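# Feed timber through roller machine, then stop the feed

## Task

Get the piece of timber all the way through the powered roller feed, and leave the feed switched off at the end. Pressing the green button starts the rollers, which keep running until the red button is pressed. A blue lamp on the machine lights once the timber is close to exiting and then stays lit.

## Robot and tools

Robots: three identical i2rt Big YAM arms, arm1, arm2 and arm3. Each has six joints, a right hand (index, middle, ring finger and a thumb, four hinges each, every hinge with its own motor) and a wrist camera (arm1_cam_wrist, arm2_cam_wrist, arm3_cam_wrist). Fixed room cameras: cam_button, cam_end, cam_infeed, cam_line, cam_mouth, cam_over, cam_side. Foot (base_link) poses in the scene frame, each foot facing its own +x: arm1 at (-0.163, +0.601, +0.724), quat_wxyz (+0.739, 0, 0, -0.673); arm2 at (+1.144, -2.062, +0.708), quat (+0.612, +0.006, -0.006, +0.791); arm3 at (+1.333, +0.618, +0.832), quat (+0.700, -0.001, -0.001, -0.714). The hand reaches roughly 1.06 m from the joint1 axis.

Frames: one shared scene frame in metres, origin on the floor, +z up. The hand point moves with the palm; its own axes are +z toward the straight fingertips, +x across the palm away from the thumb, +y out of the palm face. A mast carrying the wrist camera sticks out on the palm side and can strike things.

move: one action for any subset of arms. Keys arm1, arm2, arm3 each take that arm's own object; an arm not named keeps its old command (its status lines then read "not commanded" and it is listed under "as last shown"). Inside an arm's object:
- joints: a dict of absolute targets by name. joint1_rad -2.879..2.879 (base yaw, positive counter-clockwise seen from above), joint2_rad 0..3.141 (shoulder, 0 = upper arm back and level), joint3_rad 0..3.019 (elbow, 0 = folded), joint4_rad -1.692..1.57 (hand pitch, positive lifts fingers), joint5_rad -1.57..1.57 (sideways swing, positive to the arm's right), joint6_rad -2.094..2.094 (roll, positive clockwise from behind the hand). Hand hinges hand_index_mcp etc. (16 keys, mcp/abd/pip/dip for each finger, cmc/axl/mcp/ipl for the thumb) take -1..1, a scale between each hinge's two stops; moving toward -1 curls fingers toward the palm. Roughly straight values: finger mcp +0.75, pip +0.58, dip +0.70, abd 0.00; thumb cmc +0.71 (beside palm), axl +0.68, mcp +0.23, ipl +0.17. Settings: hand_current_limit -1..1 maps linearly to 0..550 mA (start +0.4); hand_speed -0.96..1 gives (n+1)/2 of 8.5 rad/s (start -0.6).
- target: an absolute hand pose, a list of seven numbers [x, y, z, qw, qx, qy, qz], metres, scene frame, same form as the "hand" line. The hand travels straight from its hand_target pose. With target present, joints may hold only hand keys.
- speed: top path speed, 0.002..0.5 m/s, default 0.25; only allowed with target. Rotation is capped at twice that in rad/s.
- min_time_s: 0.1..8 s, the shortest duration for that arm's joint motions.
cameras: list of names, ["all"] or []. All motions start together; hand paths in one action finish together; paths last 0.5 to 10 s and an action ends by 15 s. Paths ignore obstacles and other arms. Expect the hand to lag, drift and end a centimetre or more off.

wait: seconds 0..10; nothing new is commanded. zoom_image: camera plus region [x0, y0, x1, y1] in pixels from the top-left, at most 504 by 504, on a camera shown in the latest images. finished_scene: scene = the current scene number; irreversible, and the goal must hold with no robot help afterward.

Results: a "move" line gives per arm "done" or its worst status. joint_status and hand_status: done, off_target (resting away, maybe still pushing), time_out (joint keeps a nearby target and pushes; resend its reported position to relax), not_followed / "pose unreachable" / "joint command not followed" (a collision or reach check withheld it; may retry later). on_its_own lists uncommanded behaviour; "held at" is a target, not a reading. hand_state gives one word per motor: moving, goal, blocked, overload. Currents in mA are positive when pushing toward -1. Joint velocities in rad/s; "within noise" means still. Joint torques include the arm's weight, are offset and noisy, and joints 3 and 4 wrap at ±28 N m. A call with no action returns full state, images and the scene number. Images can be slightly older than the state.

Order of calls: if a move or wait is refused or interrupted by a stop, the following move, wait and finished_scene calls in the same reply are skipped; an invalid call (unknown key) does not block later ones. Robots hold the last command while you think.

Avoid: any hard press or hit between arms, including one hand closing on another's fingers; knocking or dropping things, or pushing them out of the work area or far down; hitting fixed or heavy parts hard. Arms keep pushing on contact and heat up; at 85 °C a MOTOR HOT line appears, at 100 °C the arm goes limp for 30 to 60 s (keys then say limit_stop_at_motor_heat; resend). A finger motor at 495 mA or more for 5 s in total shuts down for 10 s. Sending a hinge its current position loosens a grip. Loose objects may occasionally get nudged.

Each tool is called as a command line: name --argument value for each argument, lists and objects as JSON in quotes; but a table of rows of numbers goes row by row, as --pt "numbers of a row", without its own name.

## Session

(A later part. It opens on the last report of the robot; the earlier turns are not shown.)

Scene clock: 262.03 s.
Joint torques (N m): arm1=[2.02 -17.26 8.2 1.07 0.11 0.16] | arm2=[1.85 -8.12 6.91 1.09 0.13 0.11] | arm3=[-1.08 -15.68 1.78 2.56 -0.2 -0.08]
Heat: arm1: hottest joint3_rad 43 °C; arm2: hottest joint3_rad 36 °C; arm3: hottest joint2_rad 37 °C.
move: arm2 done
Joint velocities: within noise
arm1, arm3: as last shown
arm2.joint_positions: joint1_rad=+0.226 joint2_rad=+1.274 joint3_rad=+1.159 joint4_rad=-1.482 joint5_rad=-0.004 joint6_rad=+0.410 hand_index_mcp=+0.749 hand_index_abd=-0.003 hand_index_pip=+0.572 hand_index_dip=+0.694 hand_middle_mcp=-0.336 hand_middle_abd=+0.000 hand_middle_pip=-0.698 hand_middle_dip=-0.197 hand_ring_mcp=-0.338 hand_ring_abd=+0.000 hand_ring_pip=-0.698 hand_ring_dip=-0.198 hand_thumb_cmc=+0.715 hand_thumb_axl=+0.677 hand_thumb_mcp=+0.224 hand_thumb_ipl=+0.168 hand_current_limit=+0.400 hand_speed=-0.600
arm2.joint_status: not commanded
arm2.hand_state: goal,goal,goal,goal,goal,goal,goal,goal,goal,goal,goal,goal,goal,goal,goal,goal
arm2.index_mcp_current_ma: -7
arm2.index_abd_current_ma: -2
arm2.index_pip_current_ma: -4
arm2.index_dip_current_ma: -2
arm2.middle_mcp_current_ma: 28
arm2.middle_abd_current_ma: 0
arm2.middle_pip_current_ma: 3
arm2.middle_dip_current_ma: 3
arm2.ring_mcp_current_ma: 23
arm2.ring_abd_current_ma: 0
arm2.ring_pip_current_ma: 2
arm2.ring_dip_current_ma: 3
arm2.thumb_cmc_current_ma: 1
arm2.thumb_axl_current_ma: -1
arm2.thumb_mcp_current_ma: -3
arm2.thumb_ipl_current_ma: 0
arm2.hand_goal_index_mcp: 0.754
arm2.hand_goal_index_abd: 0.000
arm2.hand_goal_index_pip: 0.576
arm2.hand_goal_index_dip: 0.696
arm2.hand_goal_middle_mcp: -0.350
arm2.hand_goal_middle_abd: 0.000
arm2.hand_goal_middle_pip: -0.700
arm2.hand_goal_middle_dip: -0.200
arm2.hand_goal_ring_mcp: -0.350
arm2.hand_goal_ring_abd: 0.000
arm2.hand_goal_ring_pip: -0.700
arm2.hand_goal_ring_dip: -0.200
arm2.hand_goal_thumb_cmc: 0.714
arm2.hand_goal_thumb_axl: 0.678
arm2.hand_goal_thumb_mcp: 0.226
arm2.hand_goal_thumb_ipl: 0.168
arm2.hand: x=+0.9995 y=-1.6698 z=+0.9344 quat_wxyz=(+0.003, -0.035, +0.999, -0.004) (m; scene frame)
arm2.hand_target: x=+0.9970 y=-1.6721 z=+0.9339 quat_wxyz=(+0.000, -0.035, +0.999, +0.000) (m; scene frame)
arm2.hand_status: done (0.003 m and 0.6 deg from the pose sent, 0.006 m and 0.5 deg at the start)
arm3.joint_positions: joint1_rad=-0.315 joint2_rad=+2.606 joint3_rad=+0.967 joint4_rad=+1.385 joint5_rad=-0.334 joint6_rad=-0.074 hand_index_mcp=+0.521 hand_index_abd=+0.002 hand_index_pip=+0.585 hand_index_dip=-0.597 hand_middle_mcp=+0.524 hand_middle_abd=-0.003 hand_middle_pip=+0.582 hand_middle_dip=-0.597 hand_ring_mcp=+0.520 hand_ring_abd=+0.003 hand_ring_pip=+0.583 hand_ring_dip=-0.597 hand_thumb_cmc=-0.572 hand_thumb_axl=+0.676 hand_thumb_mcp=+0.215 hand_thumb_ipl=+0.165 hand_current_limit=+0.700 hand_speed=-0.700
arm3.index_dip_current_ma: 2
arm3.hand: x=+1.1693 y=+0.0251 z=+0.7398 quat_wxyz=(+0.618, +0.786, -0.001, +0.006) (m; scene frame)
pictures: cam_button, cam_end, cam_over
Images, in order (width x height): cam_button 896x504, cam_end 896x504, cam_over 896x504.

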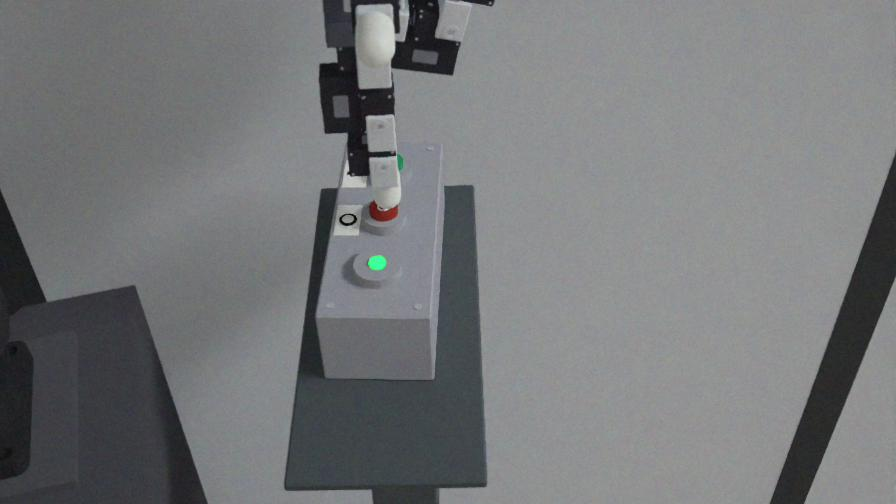

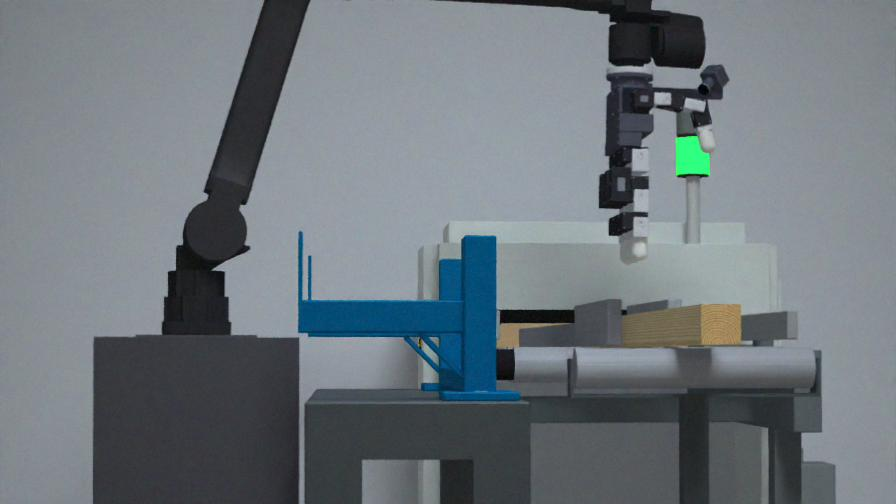

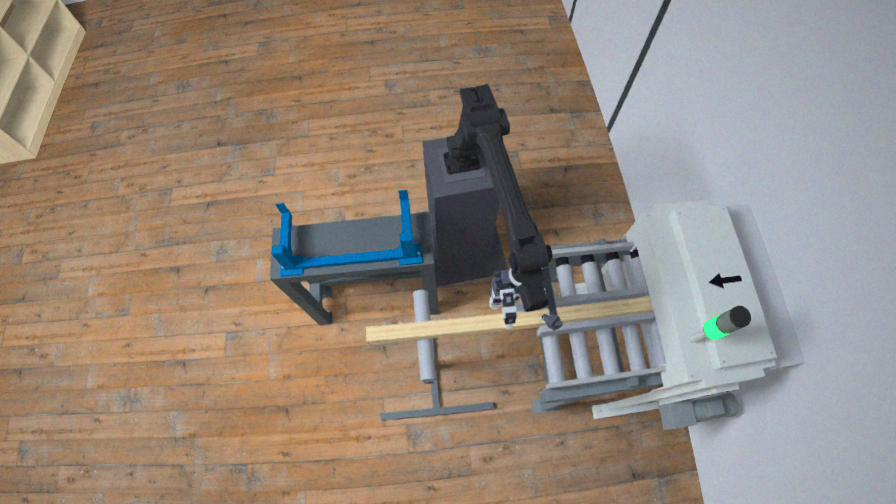

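move --arm1 '{"target": [-0.10, -0.057, 0.80, 0, 1, 0, 0], "speed": 0.12}' --cameras '["cam_over", "cam_end", "arm1_cam_wrist"]'

Scene clock: 277.03 s.
Joint torques (N m): arm1=[1.96 -17.96 7.83 1.18 0.13 0.17] | arm2=[1.85 -8.18 6.91 1.11 0.12 0.11] | arm3=[-0.97 -15.79 1.91 2.54 -0.21 -0.07]
Heat: arm1: hottest joint3_rad 41 °C; arm2: hottest joint3_rad 36 °C; arm3: hottest joint2_rad 37 °C.
move: arm1 off_target
Joint velocities: within noise
arm1.joint_positions: joint1_rad=+0.040 joint2_rad=+1.924 joint3_rad=+1.577 joint4_rad=-1.224 joint5_rad=-0.003 joint6_rad=+0.139 hand_index_mcp=+0.756 hand_index_abd=+0.001 hand_index_pip=+0.578 hand_index_dip=+0.696 hand_middle_mcp=+0.755 hand_middle_abd=+0.001 hand_middle_pip=+0.578 hand_middle_dip=+0.696 hand_ring_mcp=+0.755 hand_ring_abd=+0.001 hand_ring_pip=+0.577 hand_ring_dip=+0.696 hand_thumb_cmc=-0.568 hand_thumb_axl=+0.677 hand_thumb_mcp=+0.110 hand_thumb_ipl=-0.533 hand_current_limit=+0.600 hand_speed=-0.600
arm1.joint_status: not commanded
arm1.hand_state: goal,goal,goal,goal,goal,goal,goal,goal,goal,goal,goal,goal,goal,goal,goal,goal
arm1.index_mcp_current_ma: 0
arm1.index_abd_current_ma: 0
arm1.index_pip_current_ma: 0
arm1.index_dip_current_ma: 0
arm1.middle_mcp_current_ma: 0
arm1.middle_abd_current_ma: 0
arm1.middle_pip_current_ma: 0
arm1.middle_dip_current_ma: 0
arm1.ring_mcp_current_ma: 0
arm1.ring_abd_current_ma: 0
arm1.ring_pip_current_ma: 0
arm1.ring_dip_current_ma: 0
arm1.thumb_cmc_current_ma: 0
arm1.thumb_axl_current_ma: 0
arm1.thumb_mcp_current_ma: 0
arm1.thumb_ipl_current_ma: 0
arm1.hand_goal_index_mcp: 0.754
arm1.hand_goal_index_abd: 0.000
arm1.hand_goal_index_pip: 0.576
arm1.hand_goal_index_dip: 0.696
arm1.hand_goal_middle_mcp: 0.754
arm1.hand_goal_middle_abd: 0.000
arm1.hand_goal_middle_pip: 0.576
arm1.hand_goal_middle_dip: 0.696
arm1.hand_goal_ring_mcp: 0.754
arm1.hand_goal_ring_abd: 0.000
arm1.hand_goal_ring_pip: 0.576
arm1.hand_goal_ring_dip: 0.696
arm1.hand_goal_thumb_cmc: -0.570
arm1.hand_goal_thumb_axl: 0.678
arm1.hand_goal_thumb_mcp: 0.112
arm1.hand_goal_thumb_ipl: -0.534
arm1.hand: x=-0.1094 y=-0.0545 z=+0.8095 quat_wxyz=(+0.000, +1.000, -0.003, +0.002) (m; scene frame)
arm1.hand_target: x=-0.1000 y=-0.0567 z=+0.8001 quat_wxyz=(+0.000, +1.000, +0.000, +0.000) (m; scene frame)
arm1.hand_status: off_target (0.014 m and 0.3 deg from the pose sent, 0.164 m and 0.7 deg at the start)
arm2, arm3: as last shown
arm2.hand_target: x=+0.9969 y=-1.6721 z=+0.9339 quat_wxyz=(+0.000, -0.035, +0.999, +0.000) (m; scene frame)
pictures: arm1_cam_wrist, cam_end, cam_over
Images, in order (width x height): arm1_cam_wrist 672x504, cam_end 896x504, cam_over 896x504.

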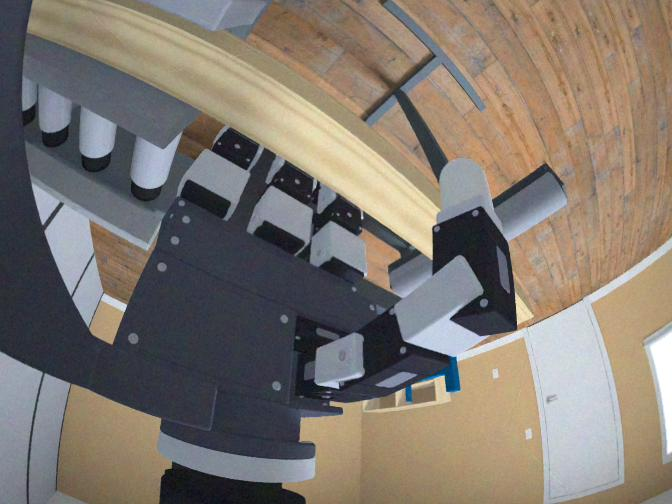

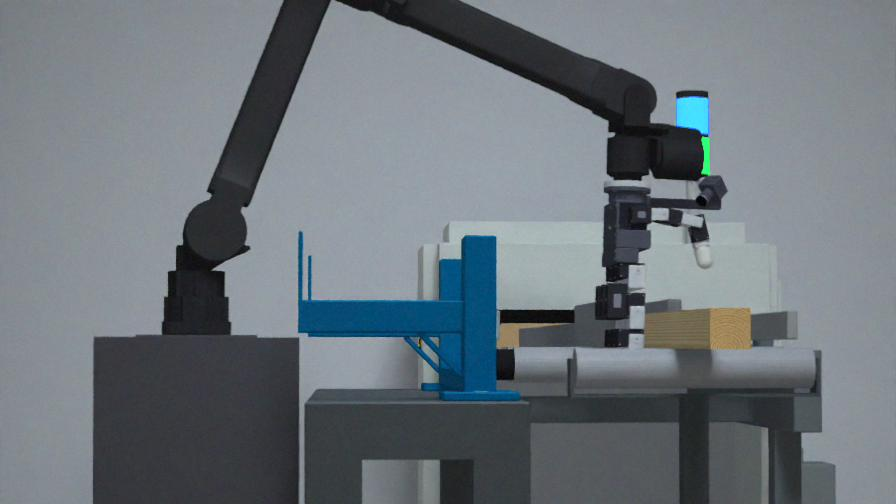

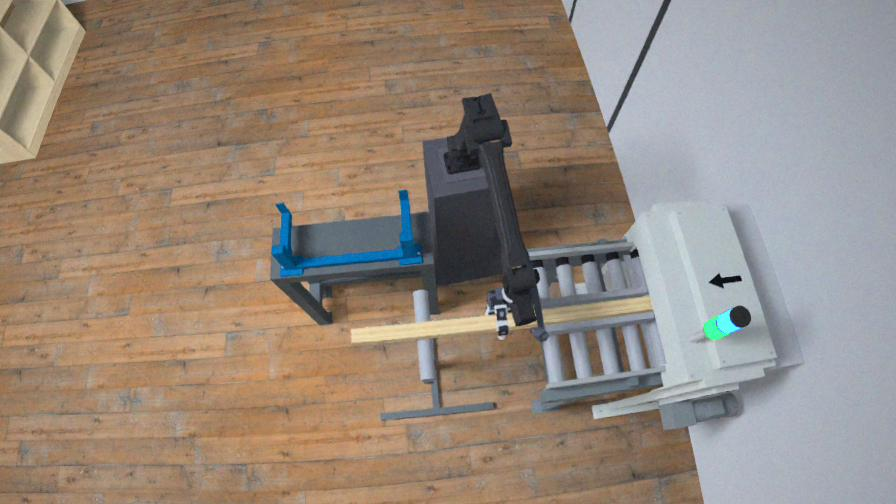

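Blue on, timber stopped. Press red and lower arm1 to grip height.

move --arm1 '{"target": [-0.10, -0.055, 0.735, 0, 1, 0, 0], "speed": 0.12}' --arm2 '{"target": [0.997, -1.672, 0.909, 0, -0.035, 0.999, 0], "speed": 0.08}' --cameras '["cam_button", "arm1_cam_wrist", "cam_over"]'

zoom_image --camera "cam_button" --region '[300, 60, 480, 300]'

Scene clock: 281.57 s.
Joint torques (N m): arm1=[2.02 -18.37 7.39 1.05 0.11 0.15] | arm2=[1.85 -6.36 5.85 1.52 0.06 0.1] | arm3=[-1.14 -15.91 1.91 2.65 -0.22 -0.06]
Heat: arm1: hottest joint3_rad 41 °C; arm2: hottest joint3_rad 35 °C; arm3: hottest joint2_rad 37 °C.
move: arm1 off_target; arm2 off_target
Joint velocities: within noise
arm1.joint_positions: joint1_rad=+0.040 joint2_rad=+1.993 joint3_rad=+1.497 joint4_rad=-1.073 joint5_rad=-0.003 joint6_rad=+0.140 hand_index_mcp=+0.755 hand_index_abd=+0.001 hand_index_pip=+0.578 hand_index_dip=+0.696 hand_middle_mcp=+0.755 hand_middle_abd=+0.001 hand_middle_pip=+0.578 hand_middle_dip=+0.696 hand_ring_mcp=+0.755 hand_ring_abd=+0.001 hand_ring_pip=+0.577 hand_ring_dip=+0.696 hand_thumb_cmc=-0.568 hand_thumb_axl=+0.677 hand_thumb_mcp=+0.110 hand_thumb_ipl=-0.533 hand_current_limit=+0.600 hand_speed=-0.600
arm1.joint_status: not commanded
arm1.hand_state: goal,goal,goal,goal,goal,goal,goal,goal,goal,goal,goal,goal,goal,goal,goal,goal
arm1.index_mcp_current_ma: 0
arm1.index_abd_current_ma: 0
arm1.index_pip_current_ma: 0
arm1.index_dip_current_ma: 0
arm1.middle_mcp_current_ma: 0
arm1.middle_abd_current_ma: 0
arm1.middle_pip_current_ma: 0
arm1.middle_dip_current_ma: 0
arm1.ring_mcp_current_ma: 0
arm1.ring_abd_current_ma: 0
arm1.ring_pip_current_ma: 0
arm1.ring_dip_current_ma: 0
arm1.thumb_cmc_current_ma: 0
arm1.thumb_axl_current_ma: 0
arm1.thumb_mcp_current_ma: 0
arm1.thumb_ipl_current_ma: 0
arm1.hand_goal_index_mcp: 0.754
arm1.hand_goal_index_abd: 0.000
arm1.hand_goal_index_pip: 0.576
arm1.hand_goal_index_dip: 0.696
arm1.hand_goal_middle_mcp: 0.754
arm1.hand_goal_middle_abd: 0.000
arm1.hand_goal_middle_pip: 0.576
arm1.hand_goal_middle_dip: 0.696
arm1.hand_goal_ring_mcp: 0.754
arm1.hand_goal_ring_abd: 0.000
arm1.hand_goal_ring_pip: 0.576
arm1.hand_goal_ring_dip: 0.696
arm1.hand_goal_thumb_cmc: -0.570
arm1.hand_goal_thumb_axl: 0.678
arm1.hand_goal_thumb_mcp: 0.112
arm1.hand_goal_thumb_ipl: -0.534
arm1.hand: x=-0.1095 y=-0.0540 z=+0.7433 quat_wxyz=(+0.001, +1.000, -0.003, +0.002) (m; scene frame)
arm1.hand_target: x=-0.1000 y=-0.0548 z=+0.7351 quat_wxyz=(+0.000, +1.000, +0.000, +0.000) (m; scene frame)
arm1.hand_status: off_target (0.013 m and 0.4 deg from the pose sent, 0.075 m and 0.3 deg at the start)
arm2.joint_positions: joint1_rad=+0.226 joint2_rad=+1.263 joint3_rad=+1.115 joint4_rad=-1.425 joint5_rad=-0.002 joint6_rad=+0.412 hand_index_mcp=+0.763 hand_index_abd=+0.004 hand_index_pip=+0.583 hand_index_dip=+0.698 hand_middle_mcp=-0.336 hand_middle_abd=+0.000 hand_middle_pip=-0.698 hand_middle_dip=-0.197 hand_ring_mcp=-0.338 hand_ring_abd=+0.000 hand_ring_pip=-0.698 hand_ring_dip=-0.198 hand_thumb_cmc=+0.715 hand_thumb_axl=+0.677 hand_thumb_mcp=+0.224 hand_thumb_ipl=+0.168 hand_current_limit=+0.400 hand_speed=-0.600
arm2.joint_status: not commanded
arm2.hand_state: goal,goal,goal,goal,goal,goal,goal,goal,goal,goal,goal,goal,goal,goal,goal,goal
arm2.index_mcp_current_ma: 16
arm2.index_abd_current_ma: 4
arm2.index_pip_current_ma: 10
arm2.index_dip_current_ma: 2
arm2.middle_mcp_current_ma: 28
arm2.middle_abd_current_ma: 0
arm2.middle_pip_current_ma: 3
arm2.middle_dip_current_ma: 3
arm2.ring_mcp_current_ma: 23
arm2.ring_abd_current_ma: 0
arm2.ring_pip_current_ma: 2
arm2.ring_dip_current_ma: 3
arm2.thumb_cmc_current_ma: 1
arm2.thumb_axl_current_ma: -1
arm2.thumb_mcp_current_ma: -4
arm2.thumb_ipl_current_ma: 0
arm2.hand_goal_index_mcp: 0.754
arm2.hand_goal_index_abd: 0.000
arm2.hand_goal_index_pip: 0.576
arm2.hand_goal_index_dip: 0.696
arm2.hand_goal_middle_mcp: -0.350
arm2.hand_goal_middle_abd: 0.000
arm2.hand_goal_middle_pip: -0.700
arm2.hand_goal_middle_dip: -0.200
arm2.hand_goal_ring_mcp: -0.350
arm2.hand_goal_ring_abd: 0.000
arm2.hand_goal_ring_pip: -0.700
arm2.hand_goal_ring_dip: -0.200
arm2.hand_goal_thumb_cmc: 0.714
arm2.hand_goal_thumb_axl: 0.678
arm2.hand_goal_thumb_mcp: 0.226
arm2.hand_goal_thumb_ipl: 0.168
arm2.hand: x=+0.9998 y=-1.6694 z=+0.9231 quat_wxyz=(-0.002, -0.034, +0.999, +0.007) (m; scene frame)
arm2.hand_target: x=+0.9972 y=-1.6723 z=+0.9092 quat_wxyz=(+0.000, -0.035, +0.999, +0.000) (m; scene frame)
arm2.hand_status: off_target (0.015 m and 0.8 deg from the pose sent, 0.026 m and 0.6 deg at the start)
arm3: as last shown
pictures: arm1_cam_wrist, cam_button, cam_over
Images, in order (width x height): arm1_cam_wrist 672x504, cam_button 896x504, cam_over 896x504.

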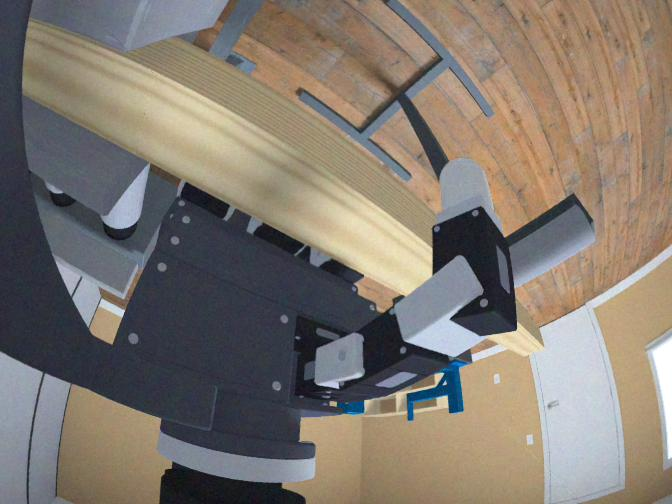

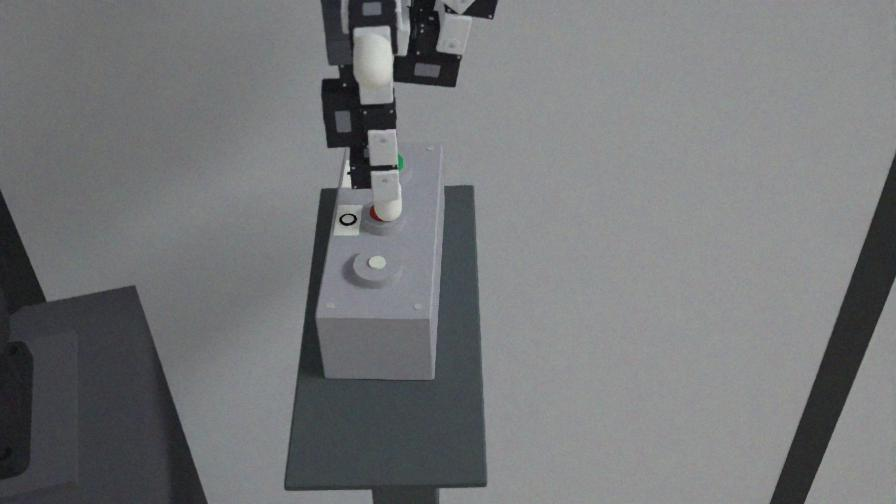

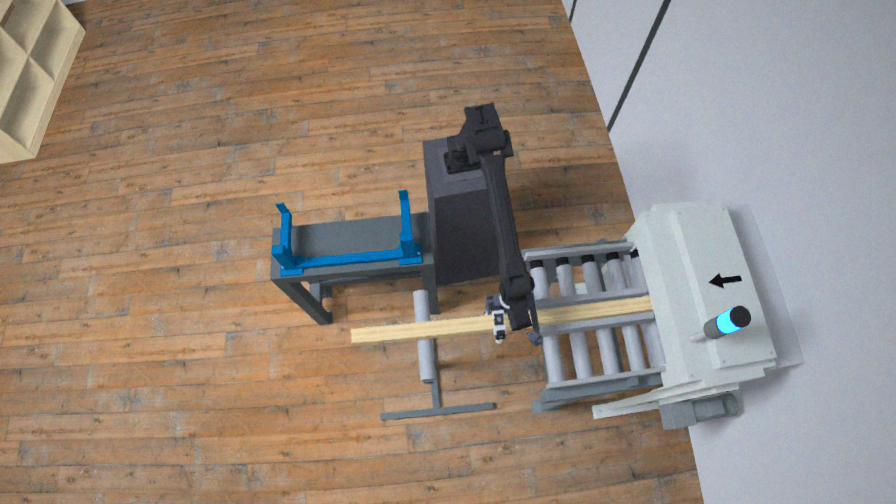

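Scaled by 2.100 from the camera's 896x504 image, which has a finer 1280x720 frame.

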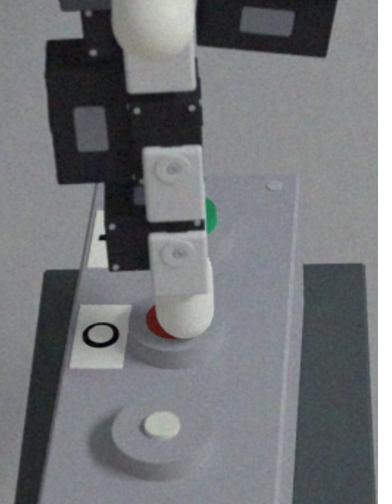

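Feed stopped (lamp off, green off). Close thumb, pull, release, and lift arm2's finger.

move --arm1 '{"joints": {"hand_thumb_mcp": -0.449, "hand_thumb_ipl": -0.319}}' --arm2 '{"target": [0.997, -1.672, 0.96, 0, -0.035, 0.999, 0], "speed": 0.1}'

move --arm1 '{"target": [-0.22, -0.055, 0.735, 0, 1, 0, 0], "speed": 0.1}' --cameras '["cam_over", "cam_button"]'

Scene clock: 284.93 s.
Joint torques (N m): arm1=[2.08 -18.32 7.46 0.75 0.09 0.13] | arm2=[1.73 -7 11.84 0.2 0.06 0.09] | arm3=[-1.38 -15.62 1.87 2.55 -0.23 -0.06]
Heat: arm1: hottest joint3_rad 41 °C; arm2: hottest joint3_rad 35 °C; arm3: hottest joint2_rad 38 °C.
move: arm1 off_target; arm2 off_target
Joint velocities: within noise
arm1.joint_positions: joint1_rad=+0.040 joint2_rad=+1.993 joint3_rad=+1.497 joint4_rad=-1.068 joint5_rad=-0.002 joint6_rad=+0.143 hand_index_mcp=+0.754 hand_index_abd=+0.001 hand_index_pip=+0.578 hand_index_dip=+0.696 hand_middle_mcp=+0.754 hand_middle_abd=+0.001 hand_middle_pip=+0.577 hand_middle_dip=+0.696 hand_ring_mcp=+0.754 hand_ring_abd=+0.001 hand_ring_pip=+0.577 hand_ring_dip=+0.696 hand_thumb_cmc=-0.569 hand_thumb_axl=+0.677 hand_thumb_mcp=-0.315 hand_thumb_ipl=-0.298 hand_current_limit=+0.600 hand_speed=-0.600
arm1.joint_status: hand_thumb_mcp off_target (ended at -0.315, target -0.449); hand_thumb_ipl off_target (ended at -0.298, target -0.319)
arm1.hand_state: goal,goal,goal,goal,goal,goal,goal,goal,goal,goal,goal,goal,goal,goal,blocked,blocked
arm1.index_mcp_current_ma: 0
arm1.index_abd_current_ma: 0
arm1.index_pip_current_ma: 0
arm1.index_dip_current_ma: 0
arm1.middle_mcp_current_ma: 0
arm1.middle_abd_current_ma: 0
arm1.middle_pip_current_ma: 0
arm1.middle_dip_current_ma: 0
arm1.ring_mcp_current_ma: 0
arm1.ring_abd_current_ma: 0
arm1.ring_pip_current_ma: 0
arm1.ring_dip_current_ma: 0
arm1.thumb_cmc_current_ma: 0
arm1.thumb_axl_current_ma: 0
arm1.thumb_mcp_current_ma: 440
arm1.thumb_ipl_current_ma: 22
arm1.hand_goal_index_mcp: 0.754
arm1.hand_goal_index_abd: 0.000
arm1.hand_goal_index_pip: 0.576
arm1.hand_goal_index_dip: 0.696
arm1.hand_goal_middle_mcp: 0.754
arm1.hand_goal_middle_abd: 0.000
arm1.hand_goal_middle_pip: 0.576
arm1.hand_goal_middle_dip: 0.696
arm1.hand_goal_ring_mcp: 0.754
arm1.hand_goal_ring_abd: 0.000
arm1.hand_goal_ring_pip: 0.576
arm1.hand_goal_ring_dip: 0.696
arm1.hand_goal_thumb_cmc: -0.570
arm1.hand_goal_thumb_axl: 0.678
arm1.hand_goal_thumb_mcp: -0.448
arm1.hand_goal_thumb_ipl: -0.318
arm1.hand: x=-0.1098 y=-0.0551 z=+0.7438 quat_wxyz=(+0.003, +1.000, -0.005, +0.001) (m; scene frame)
arm1.hand_target: x=-0.1001 y=-0.0547 z=+0.7351 quat_wxyz=(+0.000, +1.000, +0.000, +0.000) (m; scene frame)
arm1.hand_status: not commanded
arm2.joint_positions: joint1_rad=+0.226 joint2_rad=+1.257 joint3_rad=+1.157 joint4_rad=-1.529 joint5_rad=-0.002 joint6_rad=+0.412 hand_index_mcp=+0.749 hand_index_abd=-0.003 hand_index_pip=+0.572 hand_index_dip=+0.694 hand_middle_mcp=-0.336 hand_middle_abd=+0.000 hand_middle_pip=-0.698 hand_middle_dip=-0.197 hand_ring_mcp=-0.338 hand_ring_abd=+0.000 hand_ring_pip=-0.698 hand_ring_dip=-0.198 hand_thumb_cmc=+0.715 hand_thumb_axl=+0.677 hand_thumb_mcp=+0.224 hand_thumb_ipl=+0.168 hand_current_limit=+0.400 hand_speed=-0.600
arm2.joint_status: not commanded
arm2.hand_state: goal,goal,goal,goal,goal,goal,goal,goal,goal,goal,goal,goal,goal,goal,goal,goal
arm2.index_mcp_current_ma: -7
arm2.index_abd_current_ma: -3
arm2.index_pip_current_ma: -5
arm2.index_dip_current_ma: -3
arm2.middle_mcp_current_ma: 28
arm2.middle_abd_current_ma: 0
arm2.middle_pip_current_ma: 3
arm2.middle_dip_current_ma: 3
arm2.ring_mcp_current_ma: 23
arm2.ring_abd_current_ma: 0
arm2.ring_pip_current_ma: 2
arm2.ring_dip_current_ma: 3
arm2.thumb_cmc_current_ma: 1
arm2.thumb_axl_current_ma: -1
arm2.thumb_mcp_current_ma: -4
arm2.thumb_ipl_current_ma: 0
arm2.hand_goal_index_mcp: 0.754
arm2.hand_goal_index_abd: 0.000
arm2.hand_goal_index_pip: 0.576
arm2.hand_goal_index_dip: 0.696
arm2.hand_goal_middle_mcp: -0.350
arm2.hand_goal_middle_abd: 0.000
arm2.hand_goal_middle_pip: -0.700
arm2.hand_goal_middle_dip: -0.200
arm2.hand_goal_ring_mcp: -0.350
arm2.hand_goal_ring_abd: 0.000
arm2.hand_goal_ring_pip: -0.700
arm2.hand_goal_ring_dip: -0.200
arm2.hand_goal_thumb_cmc: 0.714
arm2.hand_goal_thumb_axl: 0.678
arm2.hand_goal_thumb_mcp: 0.226
arm2.hand_goal_thumb_ipl: 0.168
arm2.hand: x=+1.0064 y=-1.6821 z=+0.9372 quat_wxyz=(+0.010, -0.034, +0.999, -0.019) (m; scene frame)
arm2.hand_target: x=+0.9975 y=-1.6728 z=+0.9599 quat_wxyz=(+0.000, -0.035, +0.999, +0.000) (m; scene frame)
arm2.hand_status: off_target (0.027 m and 2.4 deg from the pose sent, 0.037 m and 0.8 deg at the start)
arm3: as last shown
pictures: none

Scene clock: 286.83 s.
Joint torques (N m): arm1=[-0.44 -18.9 6.95 0.85 0.11 -0.18] | arm2=[1.85 -6.95 11.85 0.18 0.06 0.1] | arm3=[-0.97 -15.74 1.89 2.55 -0.22 -0.07]
Heat: arm1: hottest joint3_rad 41 °C; arm2: hottest joint3_rad 35 °C; arm3: hottest joint2_rad 38 °C.
move: arm1 off_target
Joint velocities: within noise
arm1.joint_positions: joint1_rad=-0.137 joint2_rad=+1.987 joint3_rad=+1.483 joint4_rad=-1.062 joint5_rad=-0.004 joint6_rad=-0.037 hand_index_mcp=+0.752 hand_index_abd=+0.001 hand_index_pip=+0.578 hand_index_dip=+0.696 hand_middle_mcp=+0.754 hand_middle_abd=+0.001 hand_middle_pip=+0.577 hand_middle_dip=+0.696 hand_ring_mcp=+0.754 hand_ring_abd=+0.001 hand_ring_pip=+0.577 hand_ring_dip=+0.696 hand_thumb_cmc=-0.579 hand_thumb_axl=+0.660 hand_thumb_mcp=-0.317 hand_thumb_ipl=-0.292 hand_current_limit=+0.600 hand_speed=-0.600
arm1.joint_status: not commanded
arm1.hand_state: goal,goal,goal,goal,goal,goal,goal,goal,goal,goal,goal,goal,goal,goal,blocked,blocked
arm1.index_mcp_current_ma: 0
arm1.index_abd_current_ma: 0
arm1.index_pip_current_ma: 0
arm1.index_dip_current_ma: 0
arm1.middle_mcp_current_ma: 0
arm1.middle_abd_current_ma: 0
arm1.middle_pip_current_ma: 0
arm1.middle_dip_current_ma: 0
arm1.ring_mcp_current_ma: 0
arm1.ring_abd_current_ma: 0
arm1.ring_pip_current_ma: 0
arm1.ring_dip_current_ma: 0
arm1.thumb_cmc_current_ma: -3
arm1.thumb_axl_current_ma: -16
arm1.thumb_mcp_current_ma: 440
arm1.thumb_ipl_current_ma: 33
arm1.hand_goal_index_mcp: 0.754
arm1.hand_goal_index_abd: 0.000
arm1.hand_goal_index_pip: 0.576
arm1.hand_goal_index_dip: 0.696
arm1.hand_goal_middle_mcp: 0.754
arm1.hand_goal_middle_abd: 0.000
arm1.hand_goal_middle_pip: 0.576
arm1.hand_goal_middle_dip: 0.696
arm1.hand_goal_ring_mcp: 0.754
arm1.hand_goal_ring_abd: 0.000
arm1.hand_goal_ring_pip: 0.576
arm1.hand_goal_ring_dip: 0.696
arm1.hand_goal_thumb_cmc: -0.570
arm1.hand_goal_thumb_axl: 0.678
arm1.hand_goal_thumb_mcp: -0.448
arm1.hand_goal_thumb_ipl: -0.318
arm1.hand: x=-0.2109 y=-0.0561 z=+0.7419 quat_wxyz=(+0.003, +1.000, -0.003, +0.002) (m; scene frame)
arm1.hand_target: x=-0.2199 y=-0.0549 z=+0.7352 quat_wxyz=(+0.000, +1.000, +0.000, +0.000) (m; scene frame)
arm1.hand_status: off_target (0.011 m and 0.5 deg from the pose sent, 0.111 m and 0.7 deg at the start)
arm2: as last shown
arm2.joint_positions: joint1_rad=+0.226 joint2_rad=+1.257 joint3_rad=+1.157 joint4_rad=-1.530 joint5_rad=-0.002 joint6_rad=+0.412 hand_index_mcp=+0.749 hand_index_abd=-0.003 hand_index_pip=+0.572 hand_index_dip=+0.694 hand_middle_mcp=-0.336 hand_middle_abd=+0.000 hand_middle_pip=-0.698 hand_middle_dip=-0.197 hand_ring_mcp=-0.338 hand_ring_abd=+0.000 hand_ring_pip=-0.698 hand_ring_dip=-0.198 hand_thumb_cmc=+0.715 hand_thumb_axl=+0.677 hand_thumb_mcp=+0.224 hand_thumb_ipl=+0.168 hand_current_limit=+0.400 hand_speed=-0.600
arm2.hand: x=+1.0064 y=-1.6822 z=+0.9372 quat_wxyz=(+0.011, -0.034, +0.999, -0.019) (m; scene frame)
arm3.joint_positions: joint1_rad=-0.315 joint2_rad=+2.606 joint3_rad=+0.967 joint4_rad=+1.385 joint5_rad=-0.334 joint6_rad=-0.074 hand_index_mcp=+0.521 hand_index_abd=+0.002 hand_index_pip=+0.585 hand_index_dip=-0.597 hand_middle_mcp=+0.524 hand_middle_abd=-0.003 hand_middle_pip=+0.582 hand_middle_dip=-0.597 hand_ring_mcp=+0.520 hand_ring_abd=+0.003 hand_ring_pip=+0.583 hand_ring_dip=-0.597 hand_thumb_cmc=-0.572 hand_thumb_axl=+0.676 hand_thumb_mcp=+0.215 hand_thumb_ipl=+0.165 hand_current_limit=+0.700 hand_speed=-0.700
arm3.joint_status: not commanded
arm3.hand_state: blocked,goal,goal,goal,blocked,goal,goal,goal,blocked,goal,goal,goal,goal,goal,goal,goal
arm3.index_mcp_current_ma: 31
arm3.index_abd_current_ma: 1
arm3.index_pip_current_ma: 8
arm3.index_dip_current_ma: 2
arm3.middle_mcp_current_ma: 38
arm3.middle_abd_current_ma: -1
arm3.middle_pip_current_ma: 5
arm3.middle_dip_current_ma: 2
arm3.ring_mcp_current_ma: 30
arm3.ring_abd_current_ma: 2
arm3.ring_pip_current_ma: 6
arm3.ring_dip_current_ma: 2
arm3.thumb_cmc_current_ma: -1
arm3.thumb_axl_current_ma: -2
arm3.thumb_mcp_current_ma: -5
arm3.thumb_ipl_current_ma: -2
arm3.hand_goal_index_mcp: 0.500
arm3.hand_goal_index_abd: 0.000
arm3.hand_goal_index_pip: 0.576
arm3.hand_goal_index_dip: -0.600
arm3.hand_goal_middle_mcp: 0.500
arm3.hand_goal_middle_abd: 0.000
arm3.hand_goal_middle_pip: 0.576
arm3.hand_goal_middle_dip: -0.600
arm3.hand_goal_ring_mcp: 0.500
arm3.hand_goal_ring_abd: 0.000
arm3.hand_goal_ring_pip: 0.576
arm3.hand_goal_ring_dip: -0.600
arm3.hand_goal_thumb_cmc: -0.570
arm3.hand_goal_thumb_axl: 0.678
arm3.hand_goal_thumb_mcp: 0.220
arm3.hand_goal_thumb_ipl: 0.168
arm3.hand: x=+1.1693 y=+0.0251 z=+0.7398 quat_wxyz=(+0.618, +0.786, -0.001, +0.006) (m; scene frame)
arm3.hand_target: x=+1.1650 y=+0.0281 z=+0.7350 quat_wxyz=(+0.620, +0.785, +0.000, +0.000) (m; scene frame)
arm3.hand_status: not commanded
pictures: cam_button, cam_over
Images, in order (width x height): cam_button 896x504, cam_over 896x504.

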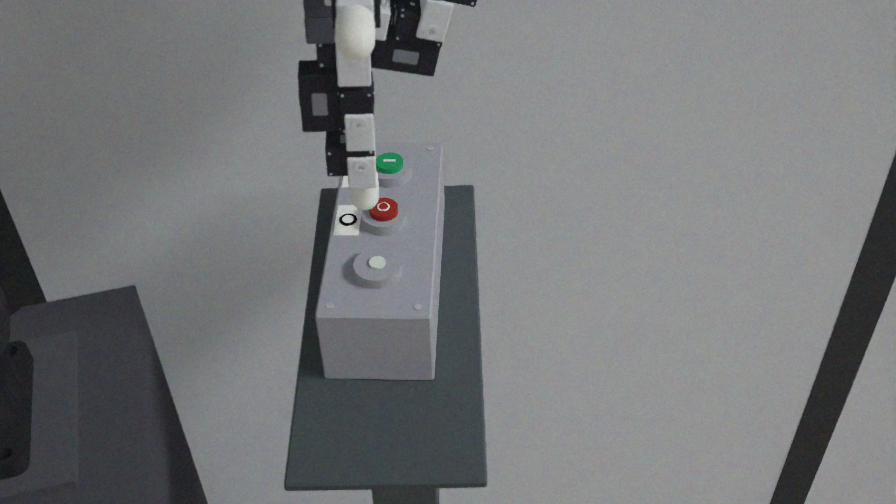

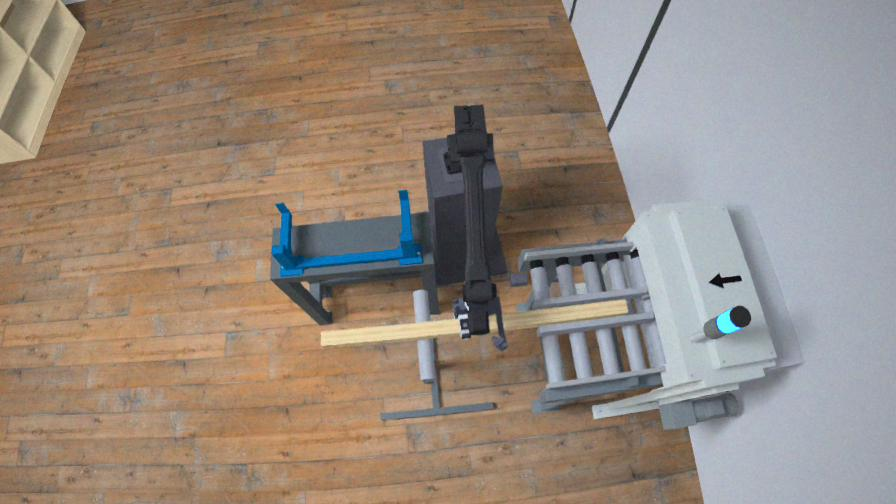

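move --arm1 '{"joints": {"hand_thumb_mcp": 0.112, "hand_thumb_ipl": -0.535}}'

move --arm1 '{"target": [-0.215, -0.056, 0.93, 0, 1, 0, 0], "speed": 0.2}' --cameras '["cam_over"]'

Scene clock: 291.30 s.
Joint torques (N m): arm1=[-0.38 -18.84 7.12 0.69 0.1 -0.11] | arm2=[1.79 -7 11.85 0.18 0.06 0.1] | arm3=[-1.32 -15.68 1.74 2.55 -0.23 -0.07]
Heat: arm1: hottest joint3_rad 40 °C; arm2: hottest joint3_rad 36 °C; arm3: hottest joint2_rad 38 °C.
move: arm1 done
Joint velocities: within noise
arm1.joint_positions: joint1_rad=-0.137 joint2_rad=+1.988 joint3_rad=+1.481 joint4_rad=-1.059 joint5_rad=-0.003 joint6_rad=-0.043 hand_index_mcp=+0.751 hand_index_abd=+0.001 hand_index_pip=+0.578 hand_index_dip=+0.696 hand_middle_mcp=+0.754 hand_middle_abd=+0.001 hand_middle_pip=+0.577 hand_middle_dip=+0.696 hand_ring_mcp=+0.754 hand_ring_abd=+0.001 hand_ring_pip=+0.577 hand_ring_dip=+0.696 hand_thumb_cmc=-0.573 hand_thumb_axl=+0.675 hand_thumb_mcp=+0.103 hand_thumb_ipl=-0.532 hand_current_limit=+0.600 hand_speed=-0.600
arm1.joint_status: all done
arm1.hand_state: goal,goal,goal,goal,goal,goal,goal,goal,goal,goal,goal,goal,goal,goal,goal,goal
arm1.index_mcp_current_ma: -1
arm1.index_abd_current_ma: 0
arm1.index_pip_current_ma: 0
arm1.index_dip_current_ma: 0
arm1.middle_mcp_current_ma: 0
arm1.middle_abd_current_ma: 0
arm1.middle_pip_current_ma: 0
arm1.middle_dip_current_ma: 0
arm1.ring_mcp_current_ma: 0
arm1.ring_abd_current_ma: 0
arm1.ring_pip_current_ma: 0
arm1.ring_dip_current_ma: 0
arm1.thumb_cmc_current_ma: 0
arm1.thumb_axl_current_ma: -1
arm1.thumb_mcp_current_ma: -6
arm1.thumb_ipl_current_ma: 0
arm1.hand_goal_index_mcp: 0.754
arm1.hand_goal_index_abd: 0.000
arm1.hand_goal_index_pip: 0.576
arm1.hand_goal_index_dip: 0.696
arm1.hand_goal_middle_mcp: 0.754
arm1.hand_goal_middle_abd: 0.000
arm1.hand_goal_middle_pip: 0.576
arm1.hand_goal_middle_dip: 0.696
arm1.hand_goal_ring_mcp: 0.754
arm1.hand_goal_ring_abd: 0.000
arm1.hand_goal_ring_pip: 0.576
arm1.hand_goal_ring_dip: 0.696
arm1.hand_goal_thumb_cmc: -0.570
arm1.hand_goal_thumb_axl: 0.678
arm1.hand_goal_thumb_mcp: 0.112
arm1.hand_goal_thumb_ipl: -0.534
arm1.hand: x=-0.2105 y=-0.0561 z=+0.7409 quat_wxyz=(+0.003, +1.000, +0.000, +0.001) (m; scene frame)
arm1.hand_target: x=-0.2200 y=-0.0549 z=+0.7352 quat_wxyz=(+0.000, +1.000, +0.000, +0.000) (m; scene frame)
arm1.hand_status: not commanded
arm2, arm3: as last shown
pictures: none

Scene clock: 293.13 s.
Joint torques (N m): arm1=[0.21 -19.14 11.71 -0.12 0.07 -0.02] | arm2=[1.73 -7 11.82 0.2 0.06 0.1] | arm3=[-1.32 -15.74 1.8 2.56 -0.2 -0.08]
Heat: arm1: hottest joint3_rad 41 °C; arm2: hottest joint3_rad 36 °C; arm3: hottest joint2_rad 38 °C.
move: arm1 off_target
Joint velocities: within noise
arm1.joint_positions: joint1_rad=-0.137 joint2_rad=+1.849 joint3_rad=+1.737 joint4_rad=-1.499 joint5_rad=-0.002 joint6_rad=-0.044 hand_index_mcp=+0.751 hand_index_abd=+0.001 hand_index_pip=+0.578 hand_index_dip=+0.696 hand_middle_mcp=+0.754 hand_middle_abd=+0.001 hand_middle_pip=+0.577 hand_middle_dip=+0.696 hand_ring_mcp=+0.754 hand_ring_abd=+0.001 hand_ring_pip=+0.577 hand_ring_dip=+0.696 hand_thumb_cmc=-0.573 hand_thumb_axl=+0.675 hand_thumb_mcp=+0.103 hand_thumb_ipl=-0.532 hand_current_limit=+0.600 hand_speed=-0.600
arm1.joint_status: not commanded
arm1.hand_state: goal,goal,goal,goal,goal,goal,goal,goal,goal,goal,goal,goal,goal,goal,goal,goal
arm1.index_mcp_current_ma: -1
arm1.index_abd_current_ma: 0
arm1.index_pip_current_ma: 0
arm1.index_dip_current_ma: 0
arm1.middle_mcp_current_ma: 0
arm1.middle_abd_current_ma: 0
arm1.middle_pip_current_ma: 0
arm1.middle_dip_current_ma: 0
arm1.ring_mcp_current_ma: 0
arm1.ring_abd_current_ma: 0
arm1.ring_pip_current_ma: 0
arm1.ring_dip_current_ma: 0
arm1.thumb_cmc_current_ma: 0
arm1.thumb_axl_current_ma: -1
arm1.thumb_mcp_current_ma: -5
arm1.thumb_ipl_current_ma: 0
arm1.hand_goal_index_mcp: 0.754
arm1.hand_goal_index_abd: 0.000
arm1.hand_goal_index_pip: 0.576
arm1.hand_goal_index_dip: 0.696
arm1.hand_goal_middle_mcp: 0.754
arm1.hand_goal_middle_abd: 0.000
arm1.hand_goal_middle_pip: 0.576
arm1.hand_goal_middle_dip: 0.696
arm1.hand_goal_ring_mcp: 0.754
arm1.hand_goal_ring_abd: 0.000
arm1.hand_goal_ring_pip: 0.576
arm1.hand_goal_ring_dip: 0.696
arm1.hand_goal_thumb_cmc: -0.570
arm1.hand_goal_thumb_axl: 0.678
arm1.hand_goal_thumb_mcp: 0.112
arm1.hand_goal_thumb_ipl: -0.534
arm1.hand: x=-0.2100 y=-0.0441 z=+0.9068 quat_wxyz=(-0.020, +1.000, +0.000, +0.002) (m; scene frame)
arm1.hand_target: x=-0.2150 y=-0.0549 z=+0.9299 quat_wxyz=(+0.000, +1.000, +0.000, +0.000) (m; scene frame)
arm1.hand_status: off_target (0.027 m and 2.3 deg from the pose sent, 0.189 m and 0.3 deg at the start)
arm2, arm3: as last shown
pictures: cam_over
Images, in order (width x height): cam_over 896x504.

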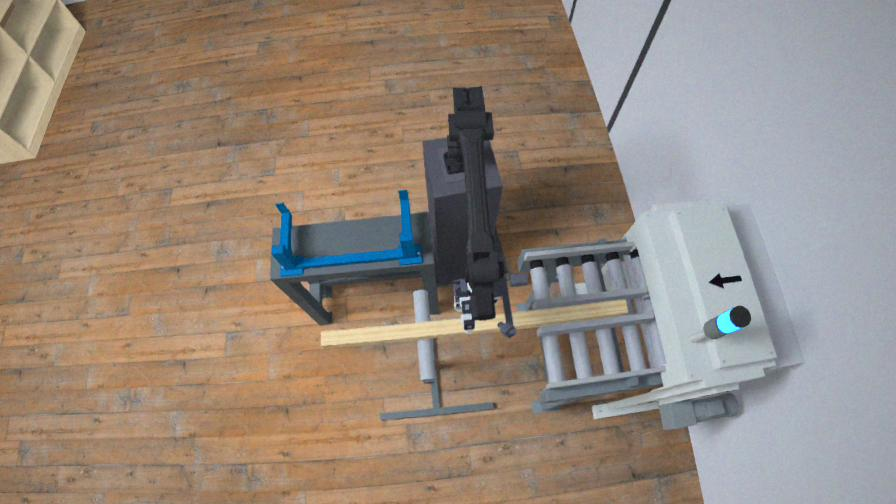

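finished_scene --scene 2

The scene is finished: the task was done.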